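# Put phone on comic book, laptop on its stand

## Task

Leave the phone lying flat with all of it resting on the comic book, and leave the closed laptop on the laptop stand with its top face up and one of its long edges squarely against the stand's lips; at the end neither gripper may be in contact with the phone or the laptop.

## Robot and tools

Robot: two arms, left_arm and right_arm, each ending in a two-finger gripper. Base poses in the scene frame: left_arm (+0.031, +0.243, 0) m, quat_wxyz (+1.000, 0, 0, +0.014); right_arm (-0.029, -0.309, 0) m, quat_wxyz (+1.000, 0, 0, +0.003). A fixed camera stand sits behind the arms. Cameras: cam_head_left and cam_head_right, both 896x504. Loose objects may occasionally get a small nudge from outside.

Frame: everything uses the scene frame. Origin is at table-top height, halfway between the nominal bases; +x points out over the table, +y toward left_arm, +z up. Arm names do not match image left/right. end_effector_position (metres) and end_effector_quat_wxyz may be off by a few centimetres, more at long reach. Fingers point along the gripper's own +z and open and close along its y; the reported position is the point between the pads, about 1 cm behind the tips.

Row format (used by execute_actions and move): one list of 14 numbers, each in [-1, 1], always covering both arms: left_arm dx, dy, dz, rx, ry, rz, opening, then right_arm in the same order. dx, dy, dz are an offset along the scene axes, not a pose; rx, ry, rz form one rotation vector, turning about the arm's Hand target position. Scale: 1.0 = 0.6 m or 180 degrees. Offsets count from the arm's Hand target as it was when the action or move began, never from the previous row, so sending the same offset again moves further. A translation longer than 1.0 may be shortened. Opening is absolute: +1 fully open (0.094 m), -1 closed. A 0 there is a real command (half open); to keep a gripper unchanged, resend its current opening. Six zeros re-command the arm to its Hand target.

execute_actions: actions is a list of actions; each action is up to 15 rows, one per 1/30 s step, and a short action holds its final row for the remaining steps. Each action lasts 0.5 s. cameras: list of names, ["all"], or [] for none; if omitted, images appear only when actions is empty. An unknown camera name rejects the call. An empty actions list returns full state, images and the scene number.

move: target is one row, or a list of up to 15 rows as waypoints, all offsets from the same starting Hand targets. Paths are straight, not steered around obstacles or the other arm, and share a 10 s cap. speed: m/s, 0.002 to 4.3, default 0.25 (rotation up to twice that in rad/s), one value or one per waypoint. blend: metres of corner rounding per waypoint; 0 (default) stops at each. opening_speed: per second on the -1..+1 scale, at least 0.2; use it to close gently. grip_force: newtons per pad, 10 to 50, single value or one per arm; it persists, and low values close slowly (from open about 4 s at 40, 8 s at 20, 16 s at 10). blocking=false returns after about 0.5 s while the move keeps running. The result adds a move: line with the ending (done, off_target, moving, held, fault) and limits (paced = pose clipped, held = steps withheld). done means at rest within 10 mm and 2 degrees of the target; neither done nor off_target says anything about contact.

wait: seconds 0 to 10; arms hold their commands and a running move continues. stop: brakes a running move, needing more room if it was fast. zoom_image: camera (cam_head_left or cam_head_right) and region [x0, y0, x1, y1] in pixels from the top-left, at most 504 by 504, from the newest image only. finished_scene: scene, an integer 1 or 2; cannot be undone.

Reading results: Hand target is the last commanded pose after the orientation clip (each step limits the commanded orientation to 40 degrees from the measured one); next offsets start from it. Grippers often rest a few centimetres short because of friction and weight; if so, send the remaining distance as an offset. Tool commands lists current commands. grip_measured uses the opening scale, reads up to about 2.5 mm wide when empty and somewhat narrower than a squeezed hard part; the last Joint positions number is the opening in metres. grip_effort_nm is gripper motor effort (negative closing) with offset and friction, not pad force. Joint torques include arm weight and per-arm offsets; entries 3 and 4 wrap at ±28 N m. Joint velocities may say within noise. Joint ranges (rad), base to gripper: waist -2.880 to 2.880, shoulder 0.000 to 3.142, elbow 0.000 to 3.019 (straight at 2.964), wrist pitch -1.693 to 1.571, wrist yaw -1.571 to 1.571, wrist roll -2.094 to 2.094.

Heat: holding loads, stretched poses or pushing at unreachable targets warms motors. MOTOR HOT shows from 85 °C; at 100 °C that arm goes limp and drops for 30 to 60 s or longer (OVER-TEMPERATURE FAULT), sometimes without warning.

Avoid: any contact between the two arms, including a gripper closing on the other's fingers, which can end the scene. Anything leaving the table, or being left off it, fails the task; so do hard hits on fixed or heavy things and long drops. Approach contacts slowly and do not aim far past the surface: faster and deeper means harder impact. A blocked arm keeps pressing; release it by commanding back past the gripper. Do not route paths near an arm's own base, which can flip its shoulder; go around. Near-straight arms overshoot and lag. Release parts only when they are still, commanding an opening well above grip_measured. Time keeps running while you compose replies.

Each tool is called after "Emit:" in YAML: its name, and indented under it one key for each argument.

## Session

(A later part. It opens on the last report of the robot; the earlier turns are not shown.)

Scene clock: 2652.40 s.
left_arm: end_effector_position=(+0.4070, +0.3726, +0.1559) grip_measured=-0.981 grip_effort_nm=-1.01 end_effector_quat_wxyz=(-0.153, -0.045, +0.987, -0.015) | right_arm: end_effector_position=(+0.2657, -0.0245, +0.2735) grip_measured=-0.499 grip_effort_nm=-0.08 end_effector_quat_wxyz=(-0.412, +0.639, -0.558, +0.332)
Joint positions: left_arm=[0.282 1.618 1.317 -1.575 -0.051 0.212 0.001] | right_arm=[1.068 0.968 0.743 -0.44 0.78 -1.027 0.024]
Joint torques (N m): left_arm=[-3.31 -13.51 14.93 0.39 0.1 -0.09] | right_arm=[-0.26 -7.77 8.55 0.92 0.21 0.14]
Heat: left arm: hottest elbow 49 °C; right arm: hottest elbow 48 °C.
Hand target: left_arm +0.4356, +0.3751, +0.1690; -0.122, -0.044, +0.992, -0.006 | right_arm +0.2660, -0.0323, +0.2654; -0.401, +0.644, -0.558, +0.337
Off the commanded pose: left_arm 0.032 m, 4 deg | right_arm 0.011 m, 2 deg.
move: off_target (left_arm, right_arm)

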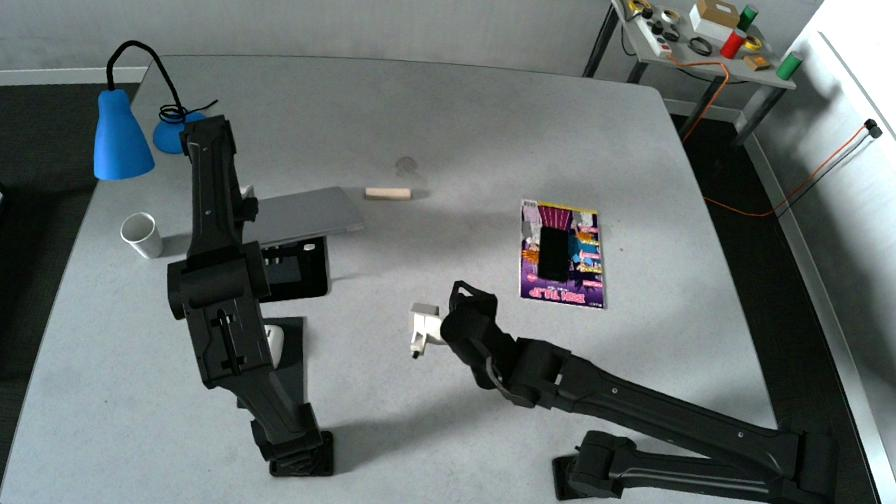

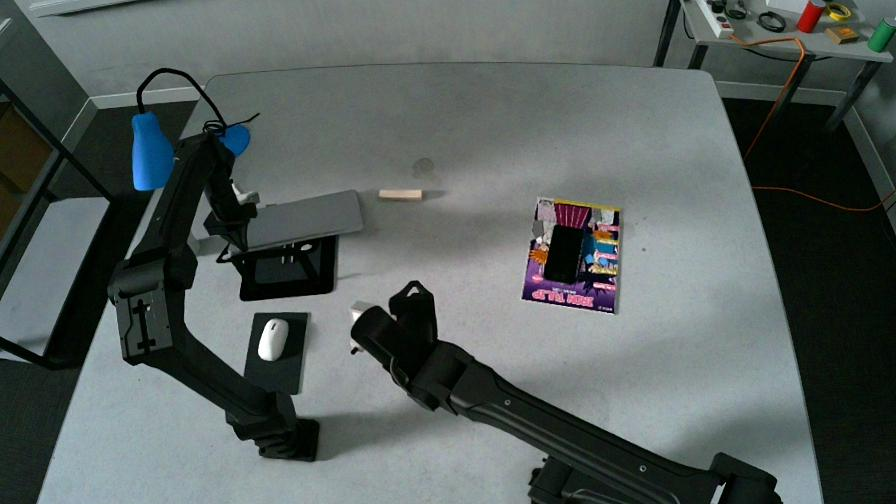

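Emit:
execute_actions:
  actions: []

Emit:
zoom_image:
  camera: "cam_head_left"
  region: [160, 160, 400, 300]

Emit:
zoom_image:
  camera: "cam_head_right"
  region: [180, 160, 420, 300]

Scene clock: 2670.77 s.
left_arm: end_effector_position=(+0.4070, +0.3726, +0.1559) grip_measured=-0.981 grip_effort_nm=-1.01 end_effector_quat_wxyz=(-0.153, -0.045, +0.987, -0.015) | right_arm: end_effector_position=(+0.2657, -0.0245, +0.2735) grip_measured=-0.499 grip_effort_nm=-0.08 end_effector_quat_wxyz=(-0.412, +0.639, -0.558, +0.332)
Joint positions: left_arm=[0.282 1.618 1.317 -1.575 -0.051 0.212 0.001] | right_arm=[1.068 0.968 0.743 -0.44 0.78 -1.027 0.024]
Joint velocities: within noise
Joint torques (N m): left_arm=[-2.37 -14.15 15.17 0.2 0.1 -0.09] | right_arm=[-0.26 -7.82 8.55 0.94 0.21 0.15]
Motor temperatures (°C): left_arm=[22 28 50 24 31 24 30] | right_arm=[26 37 48 25 24 23 26]
Heat: left arm: hottest elbow 50 °C; right arm: hottest elbow 48 °C.
Hand target: left_arm +0.4356, +0.3751, +0.1690; -0.122, -0.044, +0.992, -0.006 | right_arm +0.2660, -0.0323, +0.2654; -0.401, +0.644, -0.558, +0.337
Tool commands: left_gripper/opening=-1.0 right_gripper/opening=-0.5
Off the commanded pose: left_arm 0.032 m, 4 deg | right_arm 0.011 m, 2 deg.

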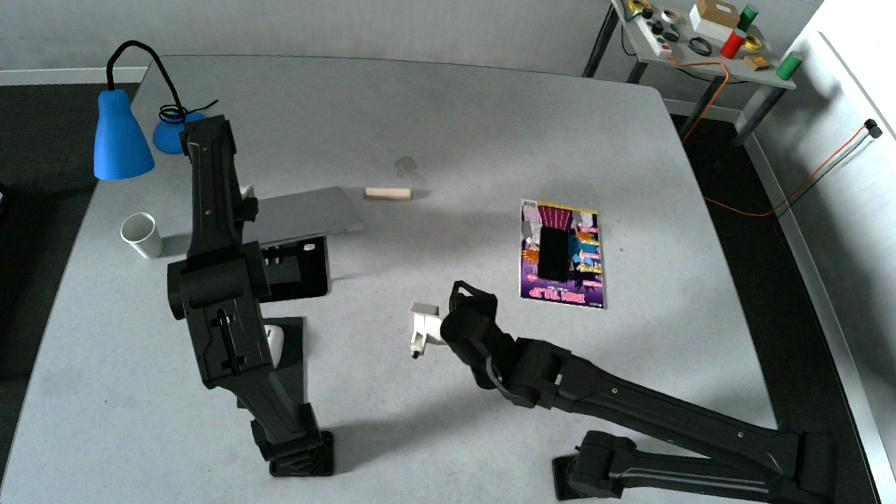

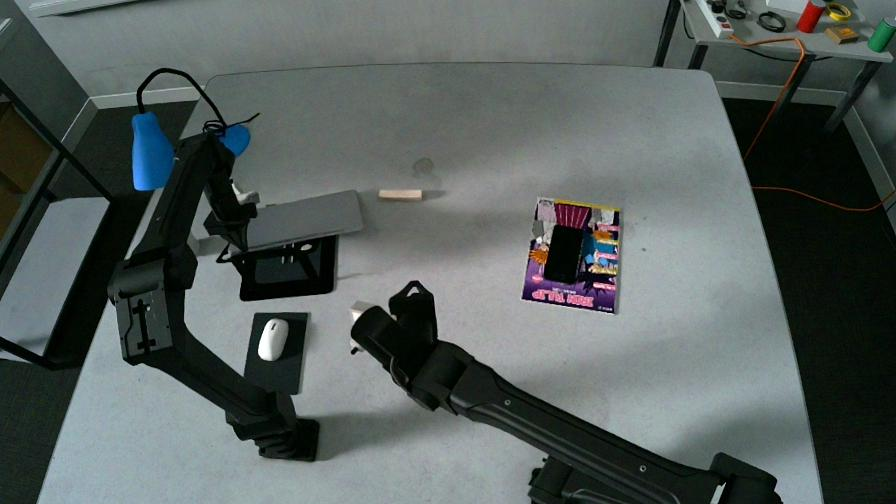

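Scaled by 2.100.

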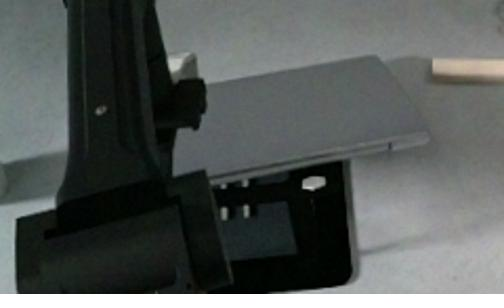

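Scaled by 2.100.

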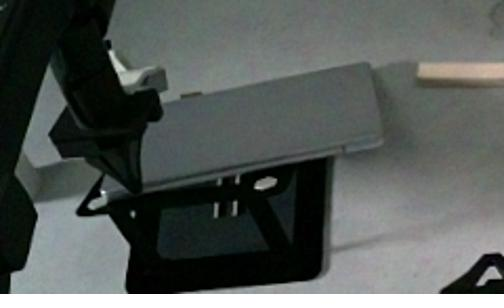

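Emit:
move:
  target: [0.022, 0, -0.01, 0, 0, 0, -1, 0, 0, 0, 0, 0, 0, -0.5]
  speed: 0.07
  cameras: ["all"]

Emit:
zoom_image:
  camera: "cam_head_left"
  region: [160, 160, 400, 300]

Emit:
zoom_image:
  camera: "cam_head_right"
  region: [180, 160, 420, 300]

Scene clock: 2677.07 s.
left_arm: end_effector_position=(+0.4236, +0.3740, +0.1516) grip_measured=-0.981 grip_effort_nm=-1.01 end_effector_quat_wxyz=(-0.148, -0.044, +0.988, -0.013) | right_arm: end_effector_position=(+0.2657, -0.0245, +0.2735) grip_measured=-0.499 grip_effort_nm=-0.08 end_effector_quat_wxyz=(-0.412, +0.639, -0.558, +0.332)
Joint positions: left_arm=[0.274 1.654 1.353 -1.562 -0.05 0.205 0.001] | right_arm=[1.068 0.968 0.743 -0.44 0.78 -1.027 0.024]
Joint torques (N m): left_arm=[-2.61 -14.8 14.65 0.05 0.11 -0.08] | right_arm=[-0.21 -7.71 8.57 0.94 0.22 0.15]
Heat: left arm: hottest elbow 50 °C; right arm: hottest elbow 48 °C.
Hand target: left_arm +0.4488, +0.3753, +0.1630; -0.122, -0.044, +0.992, -0.006 | right_arm +0.2660, -0.0323, +0.2654; -0.401, +0.644, -0.558, +0.337
Off the commanded pose: left_arm 0.028 m, 3 deg | right_arm 0.011 m, 2 deg.
move: off_target (left_arm, right_arm)

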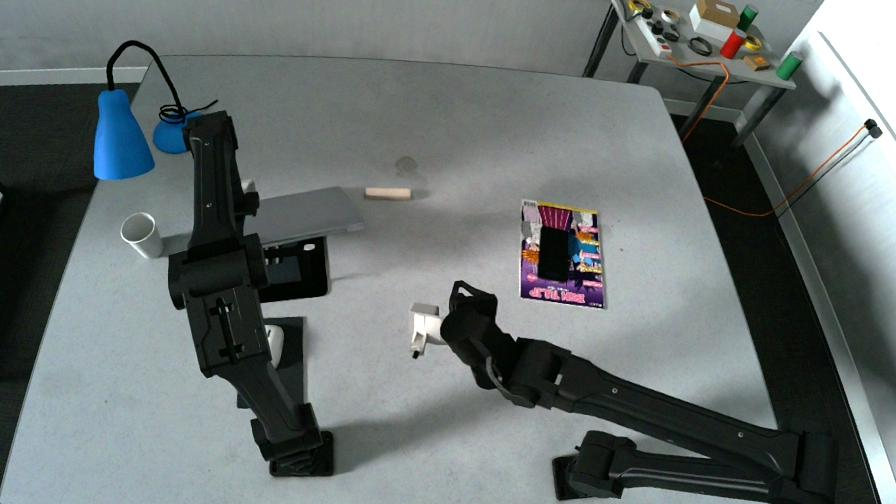

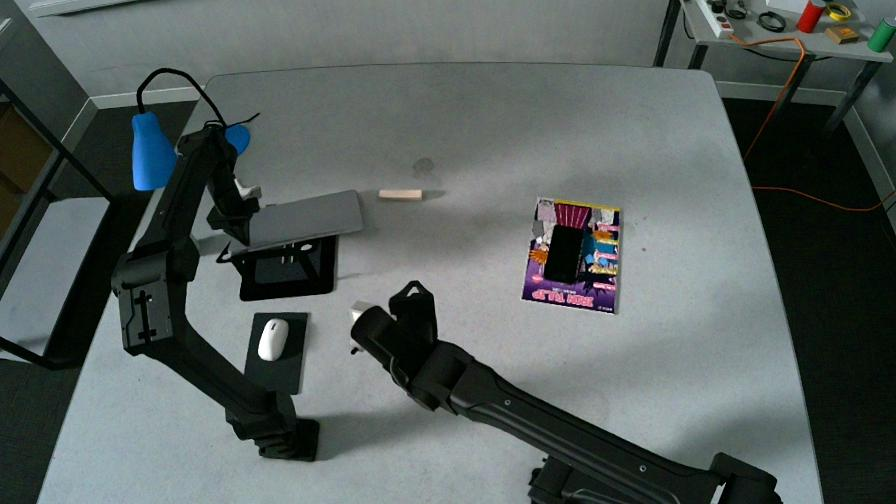

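Scaled by 2.100.

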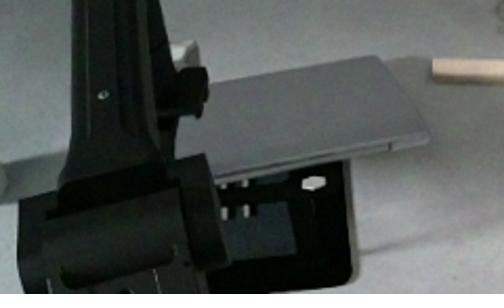

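Scaled by 2.100.

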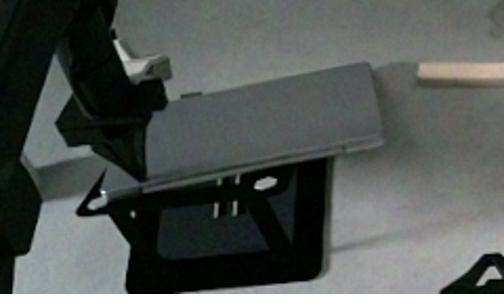

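Emit:
zoom_image:
  camera: "cam_head_right"
  region: [210, 180, 310, 270]

Emit:
zoom_image:
  camera: "cam_head_right"
  region: [270, 180, 370, 270]

Scaled by 5.040.

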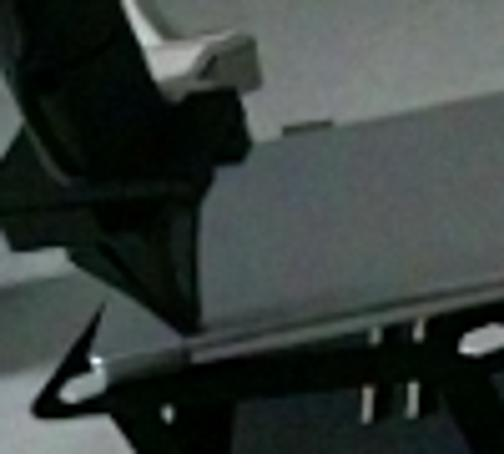

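Scaled by 5.040.

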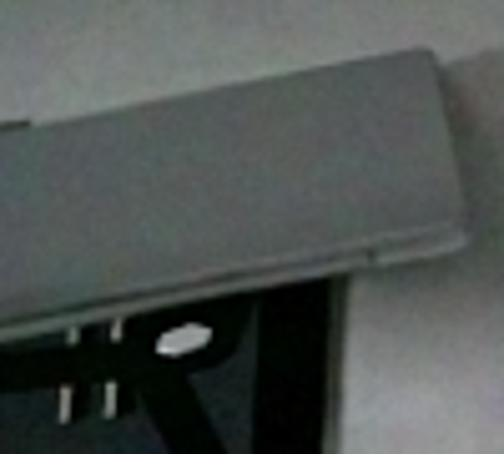

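Emit:
move:
  target:
    - [0, 0, 0.03, 0, 0, 0, -1, 0, 0, 0, 0, 0, 0, -0.5]
    - [-0.09, 0, 0.03, 0, 0, 0, -1, 0, 0, 0, 0, 0, 0, -0.5]
  speed: 0.12
  blend: [0.01, 0]
  cameras: ["all"]

Emit:
zoom_image:
  camera: "cam_head_right"
  region: [210, 180, 310, 270]

Scene clock: 2697.97 s.
left_arm: end_effector_position=(+0.3992, +0.3703, +0.1783) grip_measured=-0.981 grip_effort_nm=-1.01 end_effector_quat_wxyz=(-0.126, -0.042, +0.991, -0.007) | right_arm: end_effector_position=(+0.2657, -0.0245, +0.2735) grip_measured=-0.499 grip_effort_nm=-0.08 end_effector_quat_wxyz=(-0.412, +0.639, -0.558, +0.332)
Joint positions: left_arm=[0.282 1.546 1.301 -1.575 -0.054 0.219 0.001] | right_arm=[1.068 0.968 0.743 -0.44 0.78 -1.027 0.024]
Joint torques (N m): left_arm=[0.32 -15.33 8.55 0.08 -0.14 0.11] | right_arm=[-0.26 -7.77 8.58 0.95 0.21 0.15]
Heat: left arm: hottest elbow 51 °C; right arm: hottest elbow 48 °C.
Hand target: left_arm +0.3948, +0.3753, +0.1810; -0.122, -0.044, +0.992, -0.006 | right_arm +0.2660, -0.0323, +0.2654; -0.401, +0.644, -0.558, +0.337
Off the commanded pose: left_arm 0.007 m, 1 deg | right_arm 0.011 m, 2 deg.
move: off_target (right_arm); blend cut to 0.0088 m at target 1

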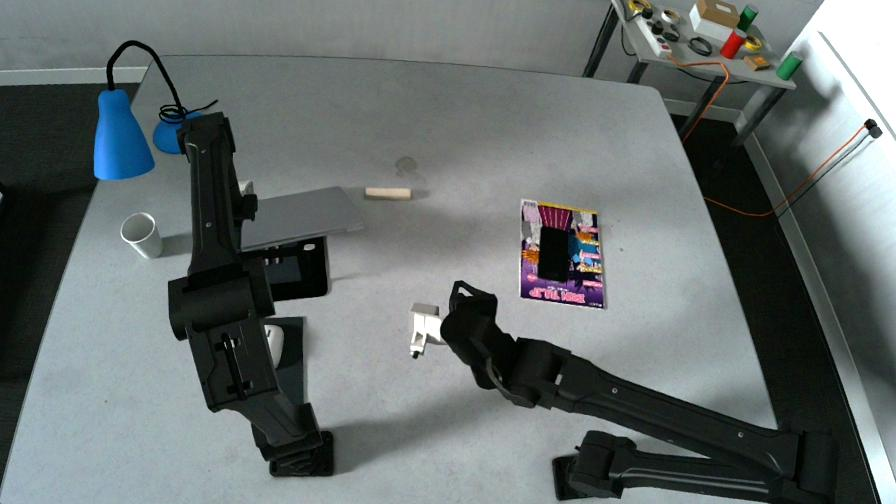

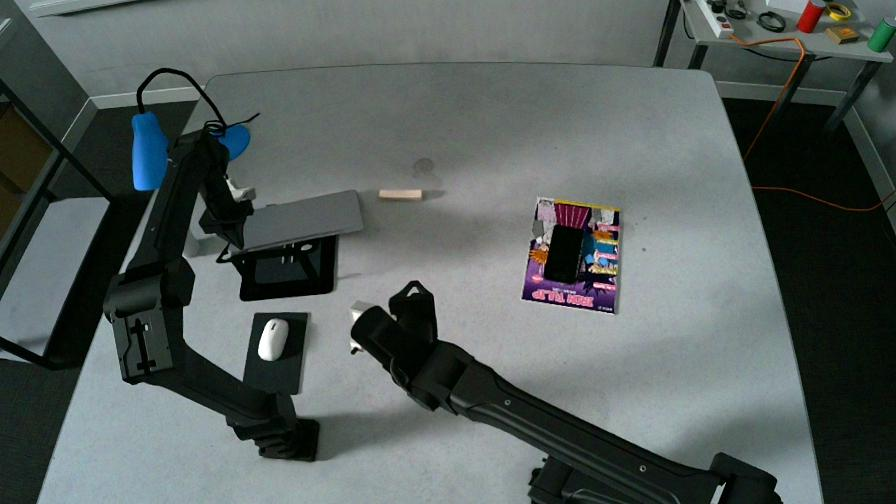

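Scaled by 5.040.

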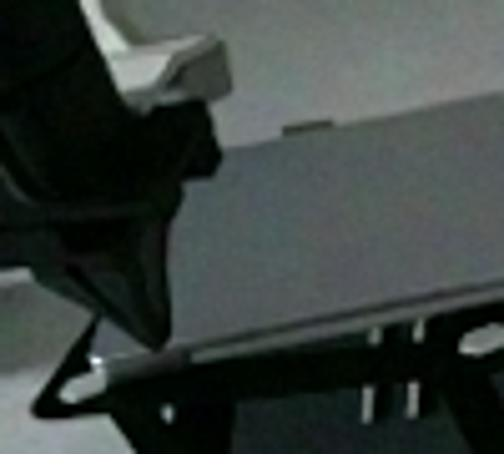

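Emit:
move:
  target:
    - [-0.015, 0, 0, 0, 0, 0, -1, 0, 0, 0, 0, 0, 0, -0.5]
    - [-0.015, 0, -0.05, 0, 0, 0, -1, 0, 0, 0, 0, 0, 0, -0.5]
  speed: 0.1
  cameras: ["all"]

Emit:
zoom_image:
  camera: "cam_head_right"
  region: [210, 180, 310, 270]

Scene clock: 2707.33 s.
left_arm: end_effector_position=(+0.3887, +0.3699, +0.1536) grip_measured=-0.981 grip_effort_nm=-1.01 end_effector_quat_wxyz=(-0.122, -0.042, +0.992, -0.005) | right_arm: end_effector_position=(+0.2657, -0.0245, +0.2735) grip_measured=-0.499 grip_effort_nm=-0.08 end_effector_quat_wxyz=(-0.412, +0.639, -0.558, +0.332)
Joint positions: left_arm=[0.288 1.532 1.22 -1.498 -0.056 0.226 0.001] | right_arm=[1.068 0.968 0.743 -0.44 0.78 -1.027 0.024]
Joint torques (N m): left_arm=[-0.26 -13.45 8.51 0.34 -0.14 0.12] | right_arm=[-0.32 -7.82 8.57 0.94 0.22 0.15]
Heat: left arm: hottest elbow 49 °C; right arm: hottest elbow 48 °C.
Hand target: left_arm +0.3858, +0.3752, +0.1510; -0.122, -0.044, +0.992, -0.005 | right_arm +0.2660, -0.0323, +0.2654; -0.401, +0.644, -0.558, +0.337
Off the commanded pose: left_arm 0.007 m, 0 deg | right_arm 0.011 m, 2 deg.
move: off_target (right_arm)

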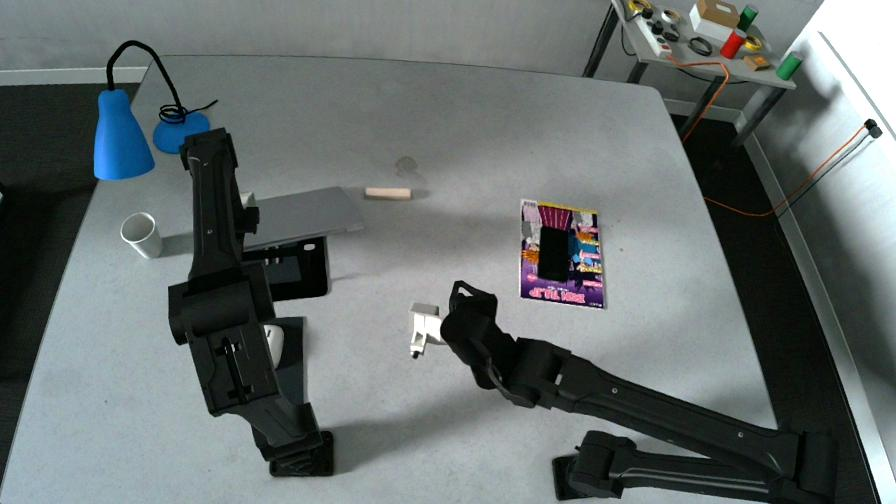

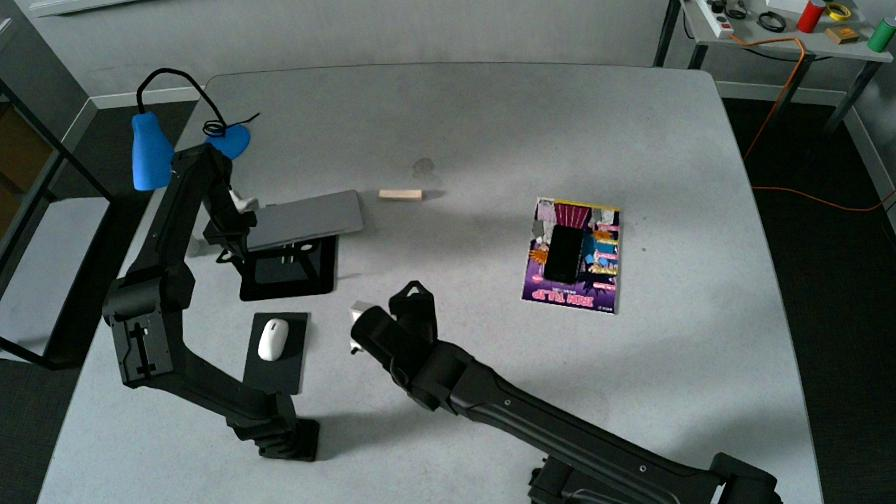

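Scaled by 5.040.

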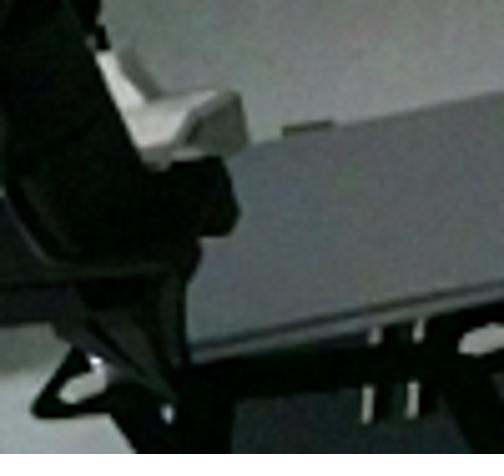

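Emit:
move:
  target:
    - [0.0, 0, 0.02, 0, 0, 0, -1, 0, 0, 0, 0, 0, 0, -0.5]
    - [0.06, 0, 0.027, 0, 0, 0, -1, 0, 0, 0, 0, 0, 0, -0.5]
  speed: 0.08
  blend: [0.01, 0]
  cameras: ["all"]

Emit:
zoom_image:
  camera: "cam_head_right"
  region: [210, 180, 310, 270]

Scene clock: 2718.60 s.
left_arm: end_effector_position=(+0.3996, +0.3730, +0.1507) grip_measured=-0.981 grip_effort_nm=-1.01 end_effector_quat_wxyz=(-0.143, -0.043, +0.989, -0.012) | right_arm: end_effector_position=(+0.2657, -0.0245, +0.2735) grip_measured=-0.499 grip_effort_nm=-0.08 end_effector_quat_wxyz=(-0.412, +0.639, -0.558, +0.332)
Joint positions: left_arm=[0.288 1.591 1.274 -1.537 -0.054 0.222 0.001] | right_arm=[1.068 0.968 0.743 -0.44 0.78 -1.027 0.024]
Joint torques (N m): left_arm=[-2.2 -14.15 15.27 -0.49 0.03 -0.07] | right_arm=[-0.21 -7.77 8.57 0.94 0.2 0.15]
Heat: left arm: hottest elbow 47 °C; right arm: hottest elbow 48 °C.
Hand target: left_arm +0.4218, +0.3752, +0.1671; -0.122, -0.044, +0.992, -0.006 | right_arm +0.2660, -0.0323, +0.2654; -0.401, +0.644, -0.558, +0.337
Off the commanded pose: left_arm 0.028 m, 3 deg | right_arm 0.011 m, 2 deg.
move: off_target (left_arm, right_arm); blend cut to 0.006 m at target 1

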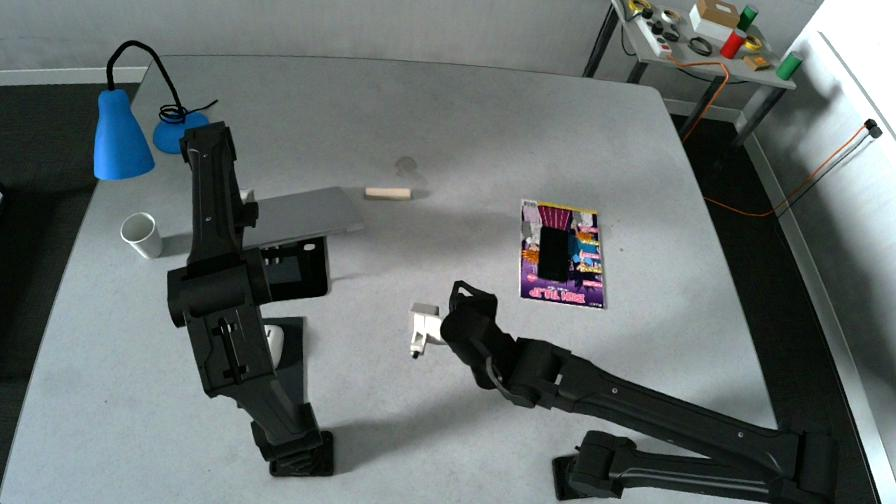

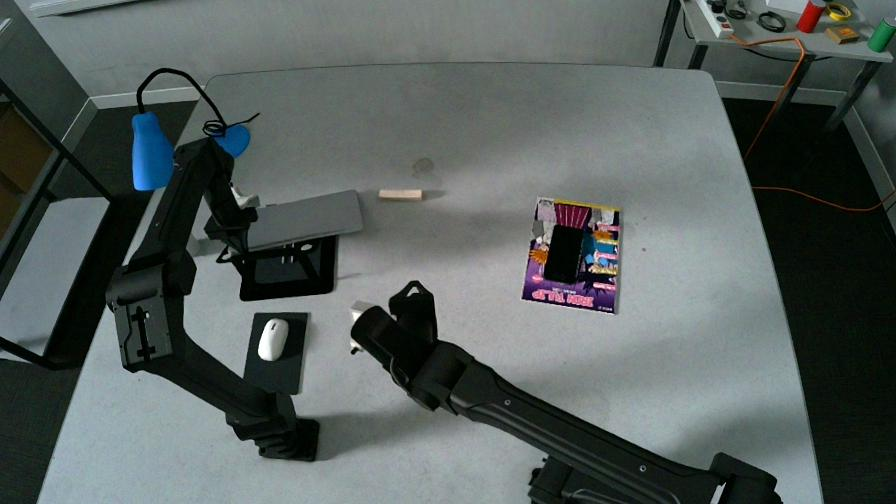

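Scaled by 5.040.

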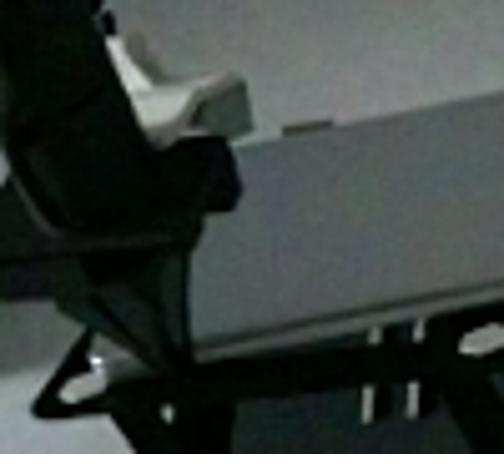

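Emit:
move:
  target: [0.035, 0, -0.012, 0, 0, 0, -1, 0, 0, 0, 0, 0, 0, -0.5]
  speed: 0.07
  cameras: ["all"]

Emit:
zoom_image:
  camera: "cam_head_right"
  region: [210, 180, 310, 270]

Emit:
zoom_image:
  camera: "cam_head_right"
  region: [270, 180, 370, 270]

Scene clock: 2723.93 s.
left_arm: end_effector_position=(+0.4064, +0.3734, +0.1487) grip_measured=-0.981 grip_effort_nm=-1.01 end_effector_quat_wxyz=(-0.157, -0.048, +0.986, -0.015) | right_arm: end_effector_position=(+0.2657, -0.0245, +0.2735) grip_measured=-0.499 grip_effort_nm=-0.08 end_effector_quat_wxyz=(-0.412, +0.639, -0.558, +0.332)
Joint positions: left_arm=[0.285 1.628 1.308 -1.563 -0.052 0.207 0.001] | right_arm=[1.068 0.968 0.743 -0.44 0.78 -1.027 0.024]
Joint torques (N m): left_arm=[-2.78 -13.27 16.43 0.4 0.18 -0.08] | right_arm=[-0.15 -7.77 8.55 0.92 0.21 0.15]
Heat: left arm: hottest elbow 48 °C; right arm: hottest elbow 48 °C.
Hand target: left_arm +0.4428, +0.3752, +0.1598; -0.122, -0.044, +0.992, -0.006 | right_arm +0.2660, -0.0323, +0.2654; -0.401, +0.644, -0.558, +0.337
Off the commanded pose: left_arm 0.038 m, 4 deg | right_arm 0.011 m, 2 deg.
move: off_target (left_arm, right_arm)

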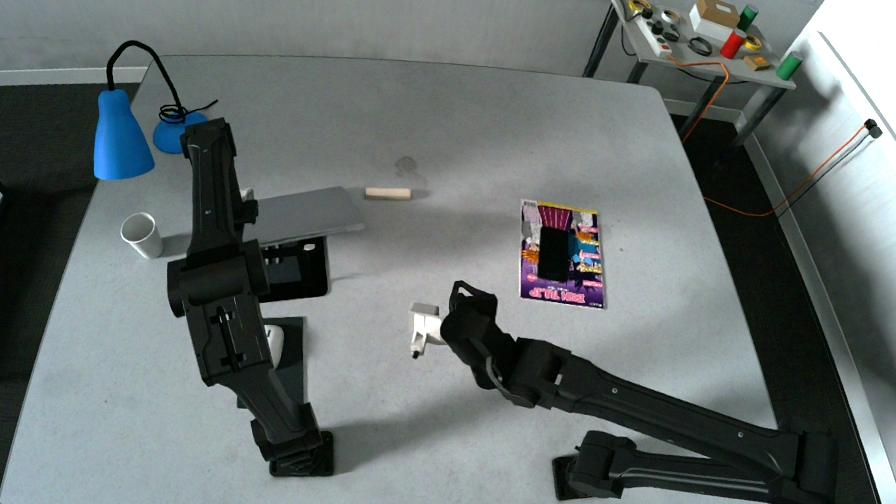

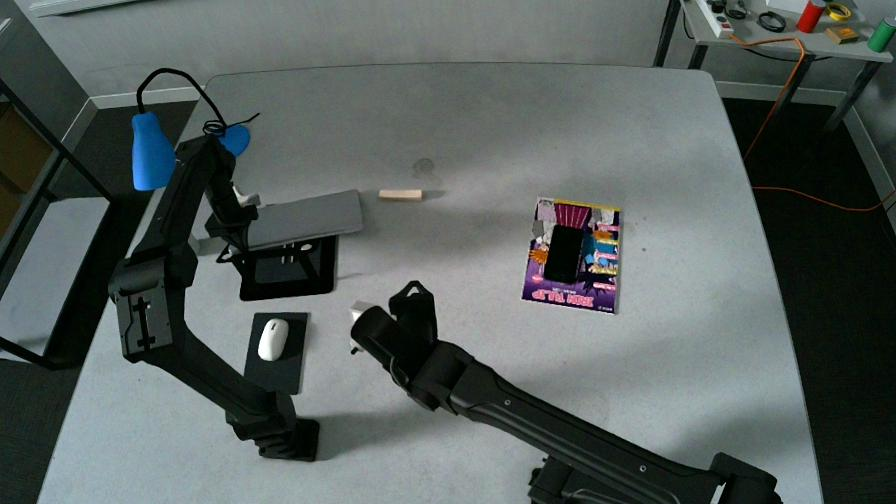

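Scaled by 5.040.

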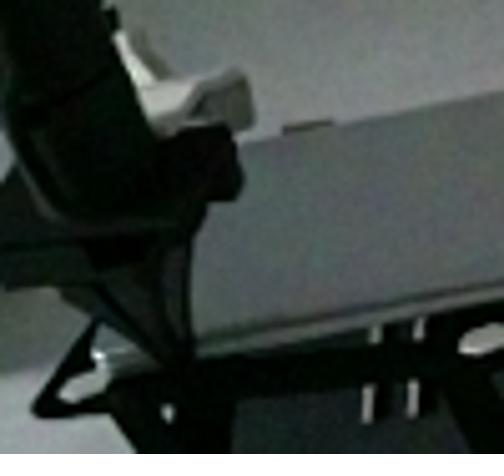

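Scaled by 5.040.

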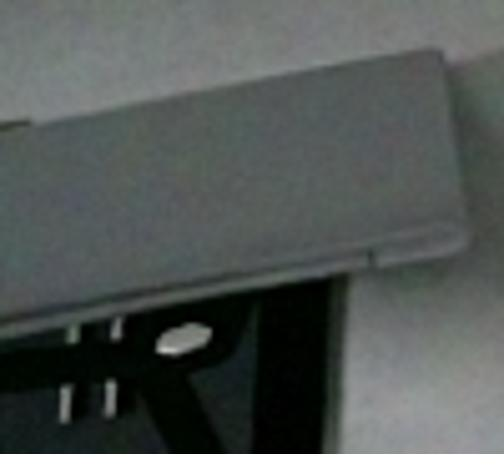

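Emit:
move:
  target: [0.033, 0, -0.012, 0, 0, 0, -1, 0, 0, 0, 0, 0, 0, -0.5]
  speed: 0.07
  cameras: ["all"]

Emit:
zoom_image:
  camera: "cam_head_right"
  region: [210, 180, 310, 270]

Emit:
zoom_image:
  camera: "cam_head_right"
  region: [270, 180, 370, 270]

Scene clock: 2727.27 s.
left_arm: end_effector_position=(+0.4197, +0.3745, +0.1443) grip_measured=-0.981 grip_effort_nm=-1.00 end_effector_quat_wxyz=(-0.164, -0.050, +0.985, -0.015) | right_arm: end_effector_position=(+0.2657, -0.0245, +0.2735) grip_measured=-0.499 grip_effort_nm=-0.08 end_effector_quat_wxyz=(-0.412, +0.639, -0.558, +0.332)
Joint positions: left_arm=[0.277 1.673 1.349 -1.573 -0.052 0.196 0.001] | right_arm=[1.068 0.968 0.743 -0.44 0.78 -1.027 0.024]
Joint torques (N m): left_arm=[-3.78 -13.04 16.76 1.1 0.27 -0.08] | right_arm=[-0.32 -7.71 8.57 0.94 0.21 0.15]
Heat: left arm: hottest elbow 49 °C; right arm: hottest elbow 48 °C.
Hand target: left_arm +0.4626, +0.3752, +0.1527; -0.122, -0.044, +0.992, -0.005 | right_arm +0.2660, -0.0323, +0.2654; -0.401, +0.644, -0.558, +0.337
Off the commanded pose: left_arm 0.044 m, 5 deg | right_arm 0.011 m, 2 deg.
move: off_target (left_arm, right_arm)

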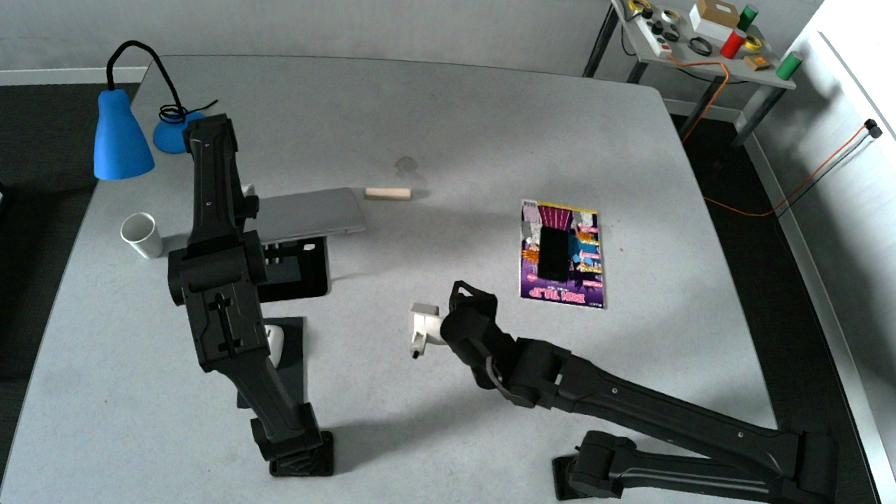

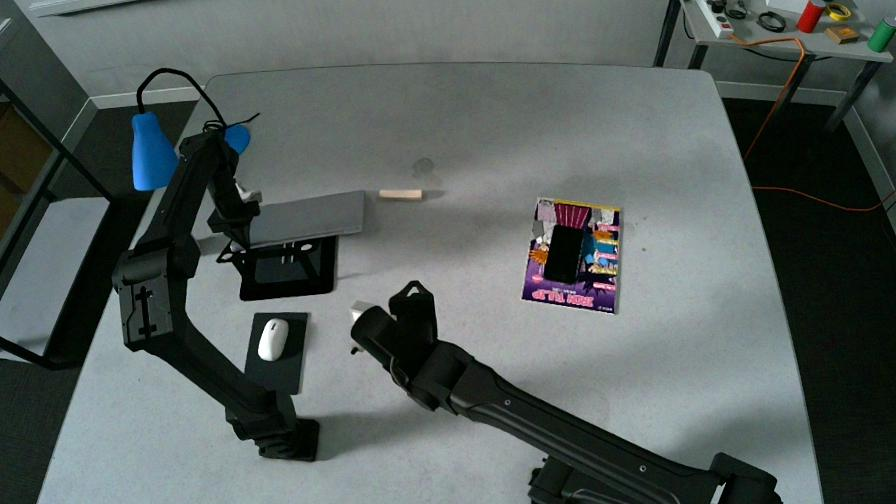

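Scaled by 5.040.

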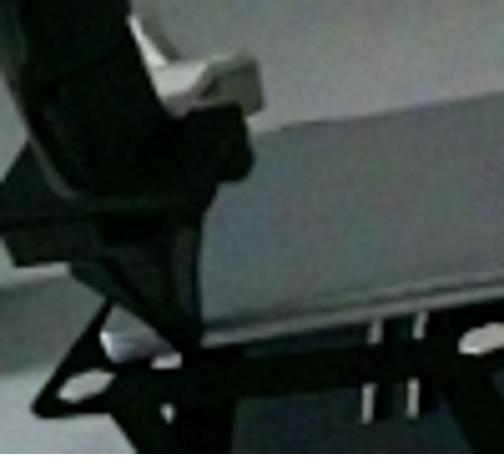

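Scaled by 5.040.

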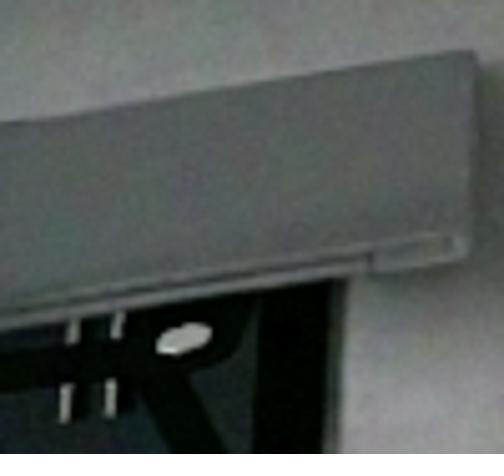

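Emit:
zoom_image:
  camera: "cam_head_left"
  region: [230, 170, 390, 270]

Emit:
zoom_image:
  camera: "cam_head_right"
  region: [220, 170, 380, 270]

Scaled by 3.150.

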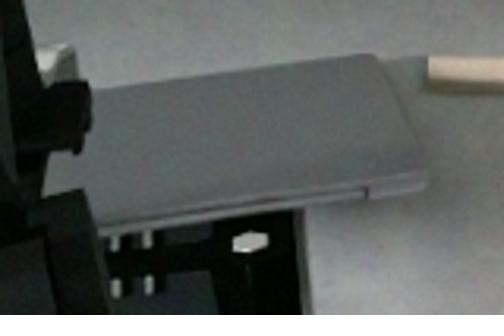

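Scaled by 3.150.

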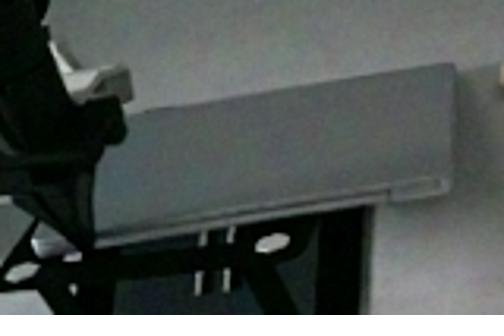

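Emit:
move:
  target: [0.011, 0, -0.004, 0, 0, 0, -1, 0, 0, 0, 0, 0, 0, -0.5]
  speed: 0.07
  cameras: ["all"]

Emit:
zoom_image:
  camera: "cam_head_left"
  region: [230, 170, 390, 270]

Emit:
zoom_image:
  camera: "cam_head_right"
  region: [220, 170, 380, 270]

Emit:
zoom_image:
  camera: "cam_head_right"
  region: [210, 180, 310, 270]

Scene clock: 2737.57 s.
left_arm: end_effector_position=(+0.4204, +0.3745, +0.1443) grip_measured=-0.981 grip_effort_nm=-1.01 end_effector_quat_wxyz=(-0.170, -0.051, +0.984, -0.017) | right_arm: end_effector_position=(+0.2657, -0.0245, +0.2735) grip_measured=-0.499 grip_effort_nm=-0.08 end_effector_quat_wxyz=(-0.412, +0.639, -0.558, +0.332)
Joint positions: left_arm=[0.277 1.683 1.359 -1.586 -0.052 0.192 0.001] | right_arm=[1.068 0.968 0.743 -0.44 0.78 -1.027 0.024]
Joint torques (N m): left_arm=[-3.6 -11.87 17.25 1.29 0.29 -0.09] | right_arm=[-0.32 -7.77 8.57 0.94 0.21 0.15]
Heat: left arm: hottest elbow 48 °C; right arm: hottest elbow 48 °C.
Hand target: left_arm +0.4692, +0.3752, +0.1504; -0.122, -0.044, +0.992, -0.005 | right_arm +0.2660, -0.0323, +0.2654; -0.401, +0.644, -0.558, +0.337
Off the commanded pose: left_arm 0.049 m, 6 deg | right_arm 0.011 m, 2 deg.
move: off_target (left_arm, right_arm)

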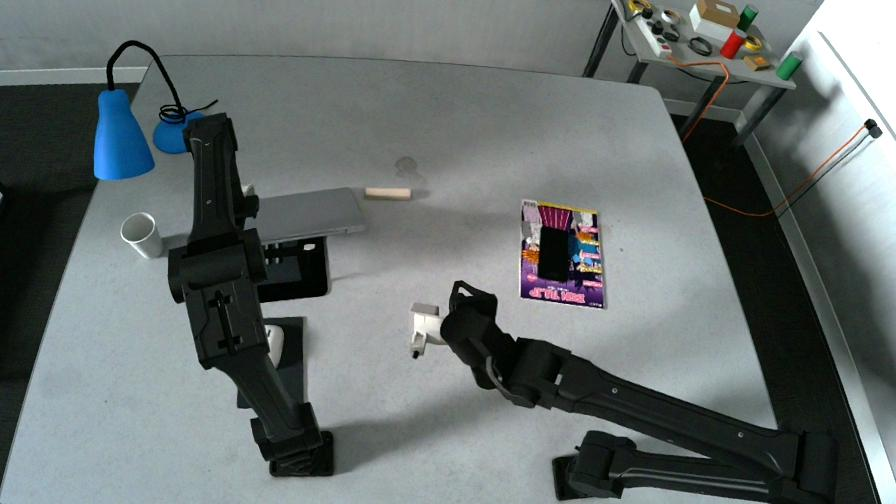

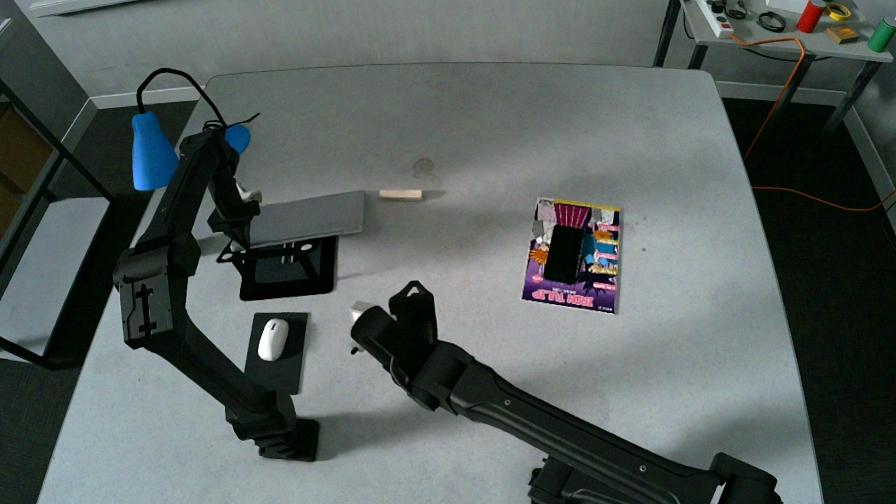

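Scaled by 3.150.

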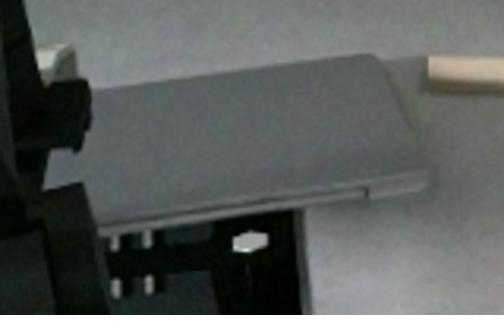

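Scaled by 3.150.

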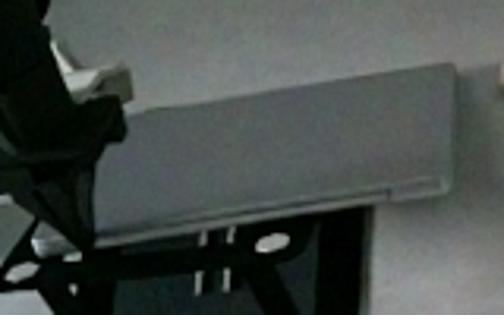

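Scaled by 5.040.

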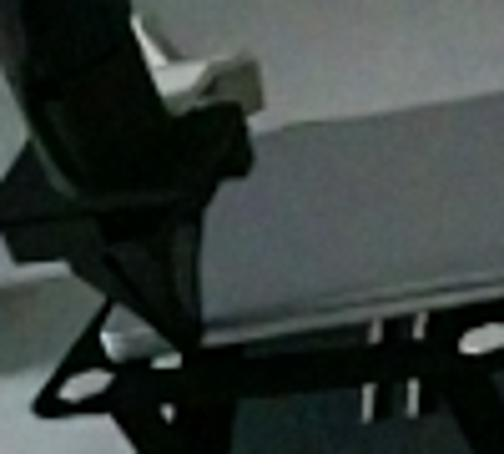

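Emit:
move:
  target: [0.012, 0, -0.003, 0, 0, 0, -1, 0, 0, 0, 0, 0, 0, -0.5]
  speed: 0.07
  cameras: ["all"]

Emit:
zoom_image:
  camera: "cam_head_left"
  region: [230, 170, 390, 270]

Emit:
zoom_image:
  camera: "cam_head_right"
  region: [220, 170, 380, 270]

Emit:
zoom_image:
  camera: "cam_head_right"
  region: [210, 180, 310, 270]

Scene clock: 2759.77 s.
left_arm: end_effector_position=(+0.4209, +0.3745, +0.1442) grip_measured=-0.981 grip_effort_nm=-1.01 end_effector_quat_wxyz=(-0.177, -0.053, +0.983, -0.018) | right_arm: end_effector_position=(+0.2657, -0.0245, +0.2735) grip_measured=-0.499 grip_effort_nm=-0.08 end_effector_quat_wxyz=(-0.412, +0.639, -0.558, +0.332)
Joint positions: left_arm=[0.276 1.694 1.37 -1.602 -0.052 0.188 0.001] | right_arm=[1.068 0.968 0.743 -0.44 0.78 -1.027 0.024]
Joint torques (N m): left_arm=[-3.6 -12.63 17.73 1.84 0.32 -0.03] | right_arm=[-0.26 -7.77 8.57 0.96 0.21 0.15]
Heat: left arm: hottest elbow 51 °C; right arm: hottest elbow 48 °C.
Hand target: left_arm +0.4763, +0.3752, +0.1485; -0.122, -0.044, +0.992, -0.005 | right_arm +0.2660, -0.0323, +0.2654; -0.401, +0.644, -0.558, +0.337
Off the commanded pose: left_arm 0.056 m, 7 deg | right_arm 0.011 m, 2 deg.
move: off_target (left_arm, right_arm)

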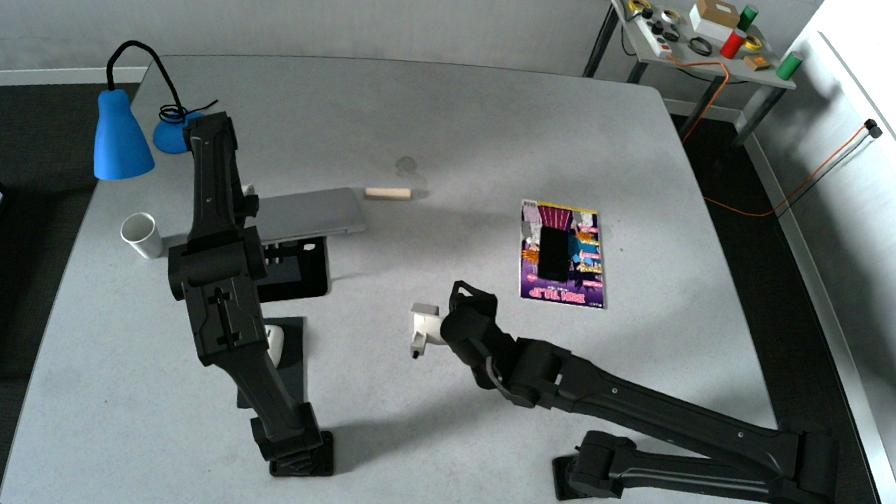

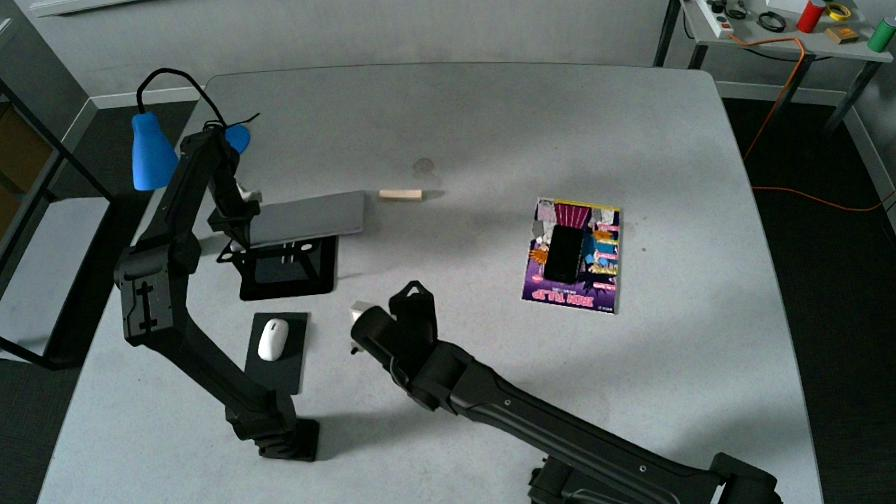

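Scaled by 3.150.

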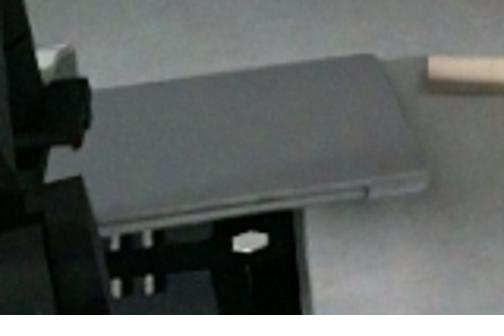

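Scaled by 3.150.

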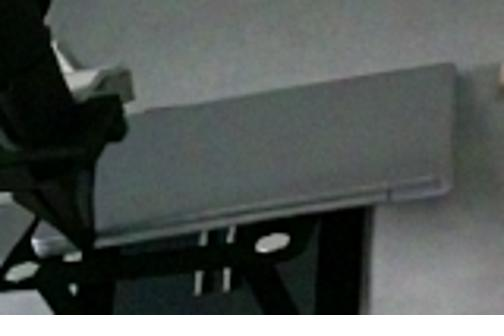

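Scaled by 5.040.

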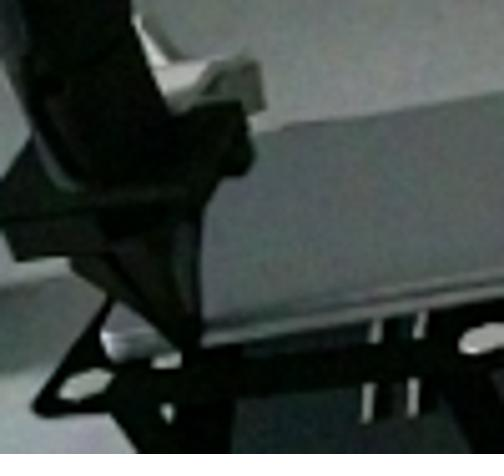

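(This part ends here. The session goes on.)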